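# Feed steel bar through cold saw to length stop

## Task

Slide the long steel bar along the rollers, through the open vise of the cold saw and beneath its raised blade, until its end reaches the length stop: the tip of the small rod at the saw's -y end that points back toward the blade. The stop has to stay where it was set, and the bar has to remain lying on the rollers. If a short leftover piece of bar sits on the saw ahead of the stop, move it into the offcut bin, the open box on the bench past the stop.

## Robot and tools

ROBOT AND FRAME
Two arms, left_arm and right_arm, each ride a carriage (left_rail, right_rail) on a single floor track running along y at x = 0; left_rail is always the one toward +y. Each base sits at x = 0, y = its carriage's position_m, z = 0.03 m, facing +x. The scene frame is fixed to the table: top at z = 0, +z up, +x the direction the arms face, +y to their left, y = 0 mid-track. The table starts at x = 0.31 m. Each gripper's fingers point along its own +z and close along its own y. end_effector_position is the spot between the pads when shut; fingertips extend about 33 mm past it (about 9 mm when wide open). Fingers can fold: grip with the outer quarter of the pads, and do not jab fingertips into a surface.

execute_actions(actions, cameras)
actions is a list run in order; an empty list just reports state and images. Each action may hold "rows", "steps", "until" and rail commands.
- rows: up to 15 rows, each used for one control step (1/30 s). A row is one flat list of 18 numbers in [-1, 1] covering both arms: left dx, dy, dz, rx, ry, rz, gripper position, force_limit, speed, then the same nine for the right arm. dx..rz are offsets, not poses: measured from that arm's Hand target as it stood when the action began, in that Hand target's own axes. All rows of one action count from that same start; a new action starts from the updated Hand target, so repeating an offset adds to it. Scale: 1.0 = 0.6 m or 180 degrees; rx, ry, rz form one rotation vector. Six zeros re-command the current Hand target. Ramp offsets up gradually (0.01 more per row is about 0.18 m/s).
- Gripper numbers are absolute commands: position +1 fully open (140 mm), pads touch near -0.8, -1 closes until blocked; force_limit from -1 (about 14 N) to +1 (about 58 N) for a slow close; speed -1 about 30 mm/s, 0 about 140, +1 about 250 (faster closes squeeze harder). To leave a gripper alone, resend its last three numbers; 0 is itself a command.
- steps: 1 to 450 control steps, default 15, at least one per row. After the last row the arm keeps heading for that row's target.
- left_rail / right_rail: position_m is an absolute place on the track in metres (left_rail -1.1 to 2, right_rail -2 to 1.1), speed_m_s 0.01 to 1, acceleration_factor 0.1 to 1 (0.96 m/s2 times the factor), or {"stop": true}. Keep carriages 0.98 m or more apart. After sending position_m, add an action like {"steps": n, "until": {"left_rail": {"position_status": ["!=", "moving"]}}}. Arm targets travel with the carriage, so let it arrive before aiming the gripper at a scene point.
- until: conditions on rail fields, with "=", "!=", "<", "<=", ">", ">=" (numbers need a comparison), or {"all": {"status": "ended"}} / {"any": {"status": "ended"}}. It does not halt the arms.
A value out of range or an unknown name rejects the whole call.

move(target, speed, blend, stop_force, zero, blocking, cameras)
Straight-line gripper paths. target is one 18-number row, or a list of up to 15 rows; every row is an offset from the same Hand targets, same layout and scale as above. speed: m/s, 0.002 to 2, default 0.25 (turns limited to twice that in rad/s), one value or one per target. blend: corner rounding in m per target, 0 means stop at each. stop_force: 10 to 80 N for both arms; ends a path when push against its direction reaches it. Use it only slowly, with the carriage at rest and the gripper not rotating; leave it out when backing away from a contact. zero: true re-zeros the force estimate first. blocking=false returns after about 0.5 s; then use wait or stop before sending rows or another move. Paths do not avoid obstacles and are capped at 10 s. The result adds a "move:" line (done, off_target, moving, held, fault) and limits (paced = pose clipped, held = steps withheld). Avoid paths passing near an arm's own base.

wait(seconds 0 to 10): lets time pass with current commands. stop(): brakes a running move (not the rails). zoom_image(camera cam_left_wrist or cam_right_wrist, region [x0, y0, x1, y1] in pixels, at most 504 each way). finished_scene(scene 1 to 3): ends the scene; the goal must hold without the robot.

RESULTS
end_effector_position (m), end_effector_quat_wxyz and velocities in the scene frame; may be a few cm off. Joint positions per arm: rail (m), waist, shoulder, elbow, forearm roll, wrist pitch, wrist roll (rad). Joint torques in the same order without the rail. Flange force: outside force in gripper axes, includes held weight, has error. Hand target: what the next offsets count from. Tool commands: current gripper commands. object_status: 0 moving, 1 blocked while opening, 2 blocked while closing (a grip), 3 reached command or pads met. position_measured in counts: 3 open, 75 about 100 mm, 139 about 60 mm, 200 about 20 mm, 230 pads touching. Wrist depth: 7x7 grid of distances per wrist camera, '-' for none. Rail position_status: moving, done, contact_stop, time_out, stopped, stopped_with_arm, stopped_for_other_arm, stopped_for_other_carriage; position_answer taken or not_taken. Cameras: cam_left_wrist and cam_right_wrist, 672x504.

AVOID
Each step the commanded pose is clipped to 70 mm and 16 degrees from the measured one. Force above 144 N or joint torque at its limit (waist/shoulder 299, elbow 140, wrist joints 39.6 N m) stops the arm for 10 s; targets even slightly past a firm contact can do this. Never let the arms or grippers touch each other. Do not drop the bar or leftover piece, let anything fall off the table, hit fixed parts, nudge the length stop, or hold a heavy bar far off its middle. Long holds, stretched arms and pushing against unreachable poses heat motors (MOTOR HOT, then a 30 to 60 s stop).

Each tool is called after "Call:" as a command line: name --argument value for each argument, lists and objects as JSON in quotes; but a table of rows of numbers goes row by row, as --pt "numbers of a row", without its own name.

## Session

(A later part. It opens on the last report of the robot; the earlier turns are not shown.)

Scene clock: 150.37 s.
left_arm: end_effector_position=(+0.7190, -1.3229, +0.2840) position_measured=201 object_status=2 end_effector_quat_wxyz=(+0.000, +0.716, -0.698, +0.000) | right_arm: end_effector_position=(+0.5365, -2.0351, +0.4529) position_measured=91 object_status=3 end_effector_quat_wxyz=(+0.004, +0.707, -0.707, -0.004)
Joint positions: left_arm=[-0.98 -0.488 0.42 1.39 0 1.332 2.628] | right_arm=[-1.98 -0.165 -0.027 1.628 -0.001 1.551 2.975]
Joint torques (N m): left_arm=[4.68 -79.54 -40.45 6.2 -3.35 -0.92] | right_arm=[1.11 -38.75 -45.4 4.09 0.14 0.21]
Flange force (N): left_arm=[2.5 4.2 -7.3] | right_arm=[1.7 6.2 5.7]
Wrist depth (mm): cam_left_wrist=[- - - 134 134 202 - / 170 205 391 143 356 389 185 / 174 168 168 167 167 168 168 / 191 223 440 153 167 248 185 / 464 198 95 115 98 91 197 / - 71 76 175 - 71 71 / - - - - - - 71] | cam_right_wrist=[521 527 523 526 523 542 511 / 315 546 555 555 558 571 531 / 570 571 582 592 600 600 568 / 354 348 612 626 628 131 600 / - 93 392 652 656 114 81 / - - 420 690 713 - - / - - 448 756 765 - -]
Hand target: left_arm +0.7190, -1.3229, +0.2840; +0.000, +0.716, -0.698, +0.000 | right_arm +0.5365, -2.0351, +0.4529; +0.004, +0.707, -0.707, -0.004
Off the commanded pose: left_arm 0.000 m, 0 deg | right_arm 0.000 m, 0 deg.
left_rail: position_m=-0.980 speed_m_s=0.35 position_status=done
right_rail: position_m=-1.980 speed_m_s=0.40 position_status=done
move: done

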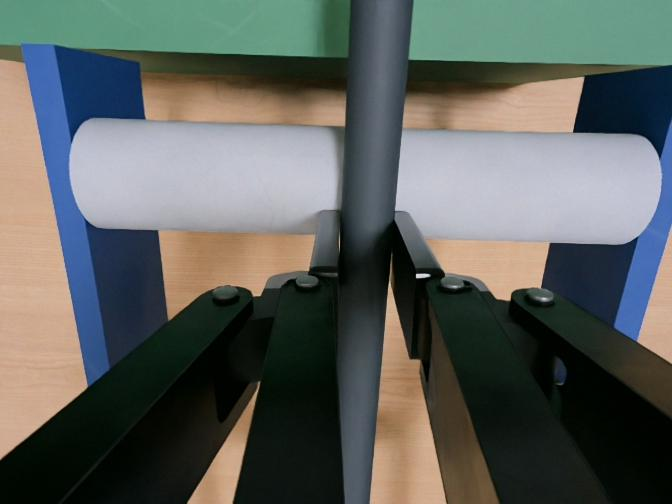

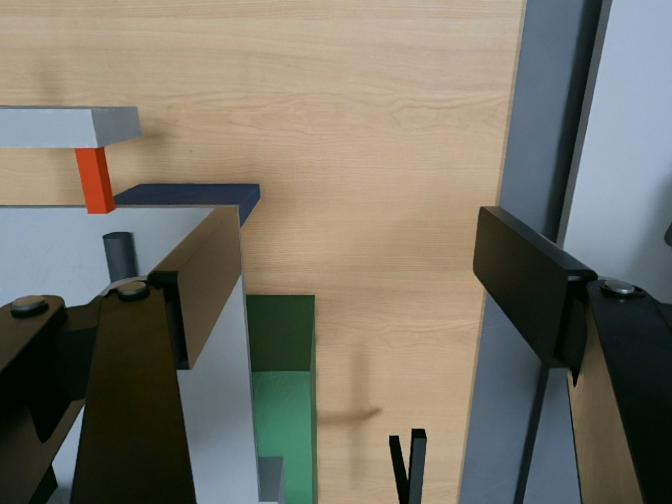

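Call:
move --target '[0,-0.005,0,0,0,0,-1,-0.4,-1,0,0,0,0,0,0,0.3,-0.5,-1]' --speed 0.02 --cameras '[]'

Call:
move --target '[0.05,0,0,0,0,0,-1,-0.4,-1,0,0,0,0,0,0,0.3,-0.5,-1]' --speed 0.012 --stop_force 15 --cameras '["cam_right_wrist"]'

Call:
zoom_image --camera "cam_right_wrist" --region '[30, 100, 250, 320]'

Scene clock: 151.73 s.
left_arm: end_effector_position=(+0.7220, -1.3228, +0.2840) position_measured=201 object_status=2 end_effector_quat_wxyz=(+0.000, +0.716, -0.698, +0.000) | right_arm: end_effector_position=(+0.5365, -2.0351, +0.4529) position_measured=91 object_status=3 end_effector_quat_wxyz=(+0.004, +0.707, -0.707, -0.004)
Joint positions: left_arm=[-0.98 -0.486 0.424 1.383 0 1.334 2.63] | right_arm=[-1.98 -0.165 -0.027 1.628 -0.001 1.551 2.975]
Joint torques (N m): left_arm=[5.28 -79.24 -40.22 6.24 -3.53 -0.93] | right_arm=[1.37 -38.59 -45.37 4.07 0.2 0.25]
Flange force (N): left_arm=[3.0 4.9 -7.8] | right_arm=[2.3 6.3 6.0]
Wrist depth (mm): cam_left_wrist=[202 - - 137 132 204 204 / 169 199 389 143 388 388 189 / 178 168 168 167 168 168 167 / 432 216 442 153 166 254 185 / 466 193 94 115 98 91 194 / - 71 76 176 - 71 71 / - - - - - - 71] | cam_right_wrist=[522 523 527 526 531 539 510 / 316 554 547 554 554 565 541 / 574 575 581 588 592 592 571 / 355 349 606 625 626 130 595 / - 93 393 654 671 113 81 / - - 421 704 704 - - / - - 445 753 775 - -]
Hand target: left_arm +0.7220, -1.3228, +0.2840; +0.000, +0.716, -0.698, +0.000 | right_arm +0.5365, -2.0351, +0.4529; +0.004, +0.707, -0.707, -0.004
Off the commanded pose: left_arm 0.000 m, 0 deg | right_arm 0.000 m, 0 deg.
left_rail: position_m=-0.980 speed_m_s=0.35 position_status=done
right_rail: position_m=-1.980 speed_m_s=0.40 position_status=done
move: done
No camera images: "cameras" was empty.

Scene clock: 154.00 s.
left_arm: end_effector_position=(+0.7225, -1.3428, +0.2839) position_measured=201 object_status=2 end_effector_quat_wxyz=(+0.000, +0.716, -0.698, +0.000) | right_arm: end_effector_position=(+0.5365, -2.0351, +0.4529) position_measured=91 object_status=3 end_effector_quat_wxyz=(+0.004, +0.707, -0.707, -0.004)
Joint positions: left_arm=[-0.98 -0.508 0.439 1.361 0 1.341 2.608] | right_arm=[-1.98 -0.165 -0.027 1.628 -0.001 1.551 2.975]
Joint torques (N m): left_arm=[-13.88 -76.76 -39 -2.48 -4.13 -0.76] | right_arm=[1.13 -38.94 -45.43 4.08 0.15 0.22]
Flange force (N): left_arm=[-18.3 -4.6 -11.9] | right_arm=[1.8 5.8 6.0]
Wrist depth (mm): cam_left_wrist=[- 207 - 135 200 203 - / 176 225 401 144 390 396 200 / 178 178 180 151 182 185 180 / 438 179 177 154 166 175 175 / 469 193 94 115 98 91 195 / - 71 76 176 - 71 71 / - - - - - - 71] | cam_right_wrist=[522 522 526 524 535 534 510 / 314 554 558 556 563 567 537 / 561 575 581 589 594 595 563 / 355 338 609 633 626 138 597 / - 93 387 659 669 114 81 / - - 418 702 713 - - / - - 444 756 768 - -]
Hand target: left_arm +0.7225, -1.3428, +0.2839; +0.000, +0.716, -0.698, +0.000 (not the last commanded pose) | right_arm +0.5365, -2.0351, +0.4529; +0.004, +0.707, -0.707, -0.004
Off the commanded pose: left_arm 0.010 m, 0 deg | right_arm 0.000 m, 0 deg.
left_rail: position_m=-0.980 speed_m_s=0.35 position_status=done
right_rail: position_m=-1.980 speed_m_s=0.40 position_status=done
move: contact (left_arm)
Images, in order (width x height): cam_right_wrist 672x504.

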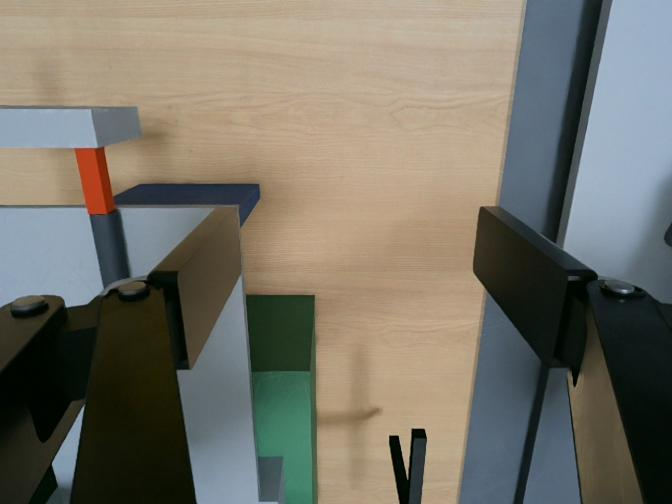

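Scaled by 2.291 from the camera's 672x504 image, which has a finer 960x720 frame.

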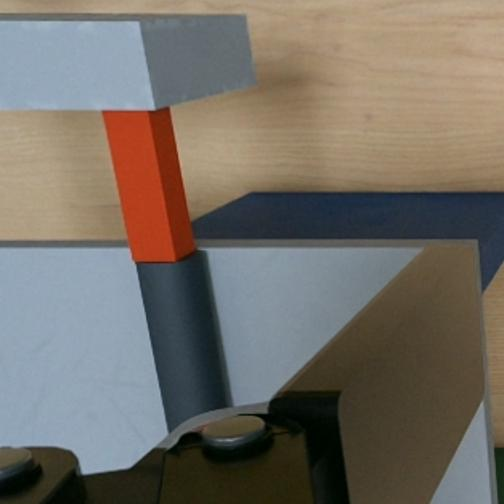

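Contact with the stop. Release (fingers over a roller nearby: lower only partly).

Call:
move --target '[0,0,0.01,0,0,0,-1,-0.4,-1,0,0,0,0,0,0,0.3,-0.5,-1]' --speed 0.02 --cameras '["cam_left_wrist","cam_right_wrist"]'

Scene clock: 164.67 s.
left_arm: end_effector_position=(+0.7227, -1.3430, +0.2826) position_measured=201 object_status=2 end_effector_quat_wxyz=(+0.000, +0.716, -0.698, +0.001) | right_arm: end_effector_position=(+0.5365, -2.0351, +0.4529) position_measured=91 object_status=3 end_effector_quat_wxyz=(+0.004, +0.707, -0.707, -0.004)
Joint positions: left_arm=[-0.98 -0.508 0.439 1.364 0 1.336 2.608] | right_arm=[-1.98 -0.165 -0.027 1.628 -0.001 1.551 2.975]
Joint torques (N m): left_arm=[-4.94 -35.81 -17.66 2.1 -8.06 -0.51] | right_arm=[1.19 -38.74 -45.44 4.07 0.18 0.23]
Flange force (N): left_arm=[-14.0 11.5 -61.3] | right_arm=[1.8 6.2 5.9]
Flange force when the fault began (N): left_arm=[-21.2 24.2 -134.8]
Wrist depth (mm): cam_left_wrist=[206 207 - 133 134 - - / 176 225 400 141 393 391 209 / 177 179 180 151 183 186 180 / 440 178 177 151 167 174 174 / 469 192 95 116 98 91 195 / - 68 77 174 - 71 71 / - - - - - - 71] | cam_right_wrist=[520 520 524 527 528 540 510 / 316 547 551 559 555 572 535 / 574 570 582 588 598 571 559 / 354 341 607 620 623 130 595 / - 76 381 661 669 113 81 / - - 421 702 715 - - / - - 447 749 753 - -]
Hand target: left_arm +0.7227, -1.3430, +0.2826; +0.000, +0.716, -0.698, +0.001 (not the last commanded pose) | right_arm +0.5365, -2.0351, +0.4529; +0.004, +0.707, -0.707, -0.004
Tool commands: left_gripper/position=-1.0 left_gripper/force_limit=-0.396078 left_gripper/speed=-1.0 right_gripper/position=+0.3 right_gripper/force_limit=-0.5 right_gripper/speed=-1.0
Off the commanded pose: left_arm 0.005 m, 0 deg | right_arm 0.000 m, 0 deg.
FORCE FAULT: contact force on the left arm reached its limit, and that arm stopped for 10 seconds. The contact can be on any part of that arm, not only on its tool. That arm's remaining commands of this call were not run. That arm's target is now where it stood when the stop ended, not its last command. That arm accepts commands again.
left_rail: position_m=-0.980 speed_m_s=0.35 position_status=done
right_rail: position_m=-1.980 speed_m_s=0.40 position_status=done
move: fault (left_arm)

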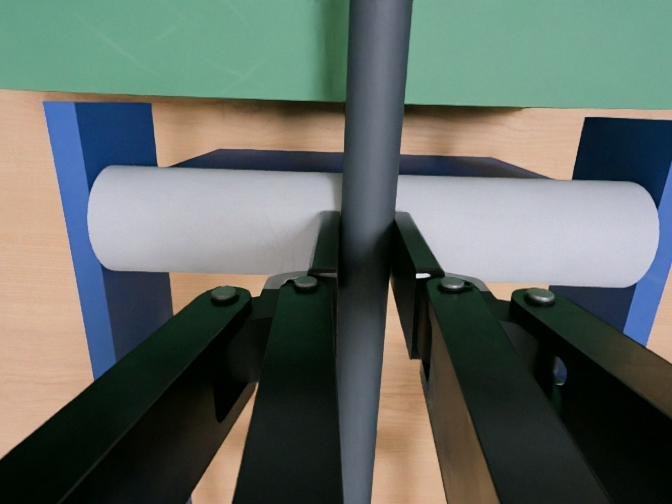

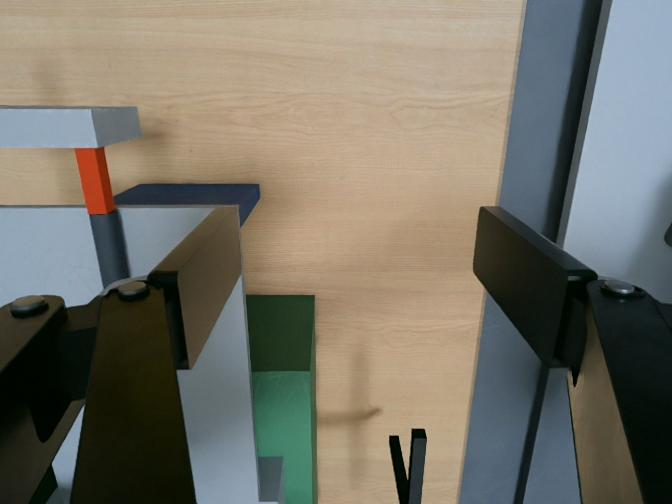

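Call:
execute_actions --actions '[{"rows":[[0,0,-0.0025,0,0,0,-1,-0.4,-1,0,0,0,0,0,0,0.3,-0.5,-1]],"steps":10},{"rows":[[0,0,0,0,0,0,0,-0.3,-1,0,0,0,0,0,0,0.3,-0.5,-1]],"steps":70}]' --cameras '[]'

Call:
move --target '[0,0,-0.2,0,0,0,0,-0.3,-1,0,0,0,0,0,0,0.3,-0.5,-1]' --speed 0.1

Call:
zoom_image --camera "cam_right_wrist" --region '[30, 100, 250, 320]'

Scene clock: 168.03 s.
left_arm: end_effector_position=(+0.7227, -1.3430, +0.2841) position_measured=129 object_status=3 end_effector_quat_wxyz=(+0.000, +0.716, -0.698, +0.001) | right_arm: end_effector_position=(+0.5365, -2.0351, +0.4529) position_measured=91 object_status=3 end_effector_quat_wxyz=(+0.004, +0.707, -0.707, -0.004)
Joint positions: left_arm=[-0.98 -0.508 0.438 1.363 0 1.339 2.608] | right_arm=[-1.98 -0.165 -0.027 1.628 -0.001 1.551 2.975]
Joint torques (N m): left_arm=[1.19 -90.57 -42.14 4.61 -0.38 0.09] | right_arm=[1.24 -38.88 -45.43 4.05 0.18 0.23]
Flange force (N): left_arm=[4.5 -5.1 3.2] | right_arm=[1.9 6.3 5.9]
Flange force at the end of the 1st action (N): left_arm=[-4.3 -4.3 13.0] | right_arm=[2.2 6.3 5.8]
Wrist depth (mm): cam_left_wrist=[- 207 205 - 134 202 202 / 176 226 400 392 210 392 208 / 178 180 181 177 174 187 180 / 438 179 172 175 158 174 175 / - 88 119 459 169 96 91 / - - 493 489 494 - 71 / - - 532 522 525 - -] | cam_right_wrist=[526 519 526 530 541 540 513 / 316 547 554 560 563 574 531 / 572 570 583 595 592 589 567 / 353 340 609 637 620 131 598 / - 93 392 659 671 114 81 / - - 420 700 721 - - / - - 445 773 770 - -]
Hand target: left_arm +0.7227, -1.3430, +0.2841; +0.000, +0.716, -0.698, +0.001 | right_arm +0.5365, -2.0351, +0.4529; +0.004, +0.707, -0.707, -0.004
Off the commanded pose: left_arm 0.000 m, 0 deg | right_arm 0.000 m, 0 deg.
left_rail: position_m=-0.980 speed_m_s=0.35 position_status=done
right_rail: position_m=-1.980 speed_m_s=0.40 position_status=done
No camera images: "cameras" was empty.

Scene clock: 169.60 s.
left_arm: end_effector_position=(+0.7225, -1.3429, +0.4041) position_measured=129 object_status=3 end_effector_quat_wxyz=(+0.000, +0.716, -0.698, +0.001) | right_arm: end_effector_position=(+0.5365, -2.0351, +0.4529) position_measured=91 object_status=3 end_effector_quat_wxyz=(+0.004, +0.707, -0.707, -0.004)
Joint positions: left_arm=[-0.98 -0.508 0.412 1.184 0 1.544 2.608] | right_arm=[-1.98 -0.165 -0.027 1.628 -0.001 1.551 2.975]
Joint torques (N m): left_arm=[0.84 -89.1 -43.06 4.77 -0.4 0.08] | right_arm=[1.23 -39.11 -45.33 4.04 0.18 0.23]
Flange force (N): left_arm=[4.2 -6.0 1.6] | right_arm=[2.0 5.6 5.7]
Wrist depth (mm): cam_left_wrist=[- - 317 - - - 481 / 518 522 511 503 513 498 506 / 540 531 292 289 289 295 531 / 578 561 151 560 551 344 559 / - 88 119 595 597 96 91 / - - 639 627 637 - 71 / - - 672 402 668 - -] | cam_right_wrist=[524 518 533 524 530 545 516 / 316 544 558 561 560 568 529 / 568 575 581 586 595 609 560 / 356 339 609 618 618 131 600 / - 93 392 654 671 114 81 / - - 420 704 717 - - / - - 442 751 778 - -]
Hand target: left_arm +0.7225, -1.3429, +0.4041; +0.000, +0.716, -0.698, +0.001 | right_arm +0.5365, -2.0351, +0.4529; +0.004, +0.707, -0.707, -0.004
Off the commanded pose: left_arm 0.000 m, 0 deg | right_arm 0.000 m, 0 deg.
left_rail: position_m=-0.980 speed_m_s=0.35 position_status=done
right_rail: position_m=-1.980 speed_m_s=0.40 position_status=done
move: done

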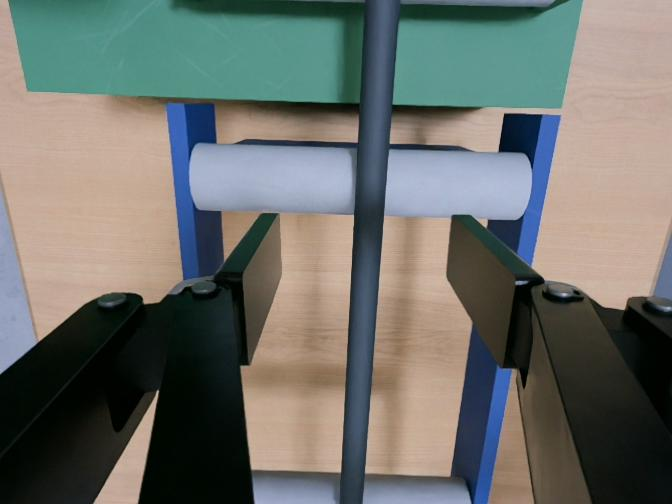

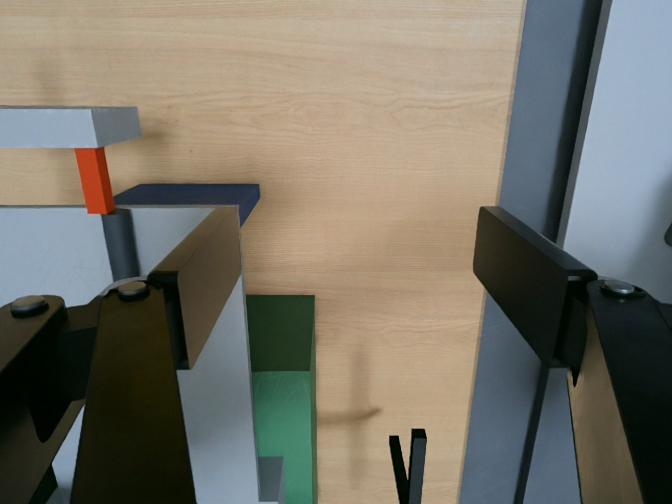

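Scaled by 2.291 from the camera's 672x504 image, which has a finer 960x720 frame.

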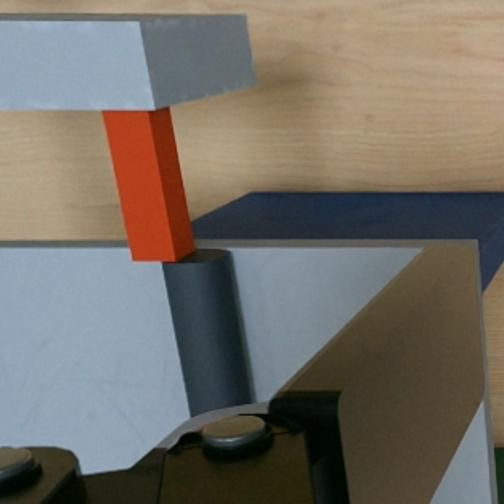

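Call:
finished_scene --scene 3

The scene is finished: the task was done.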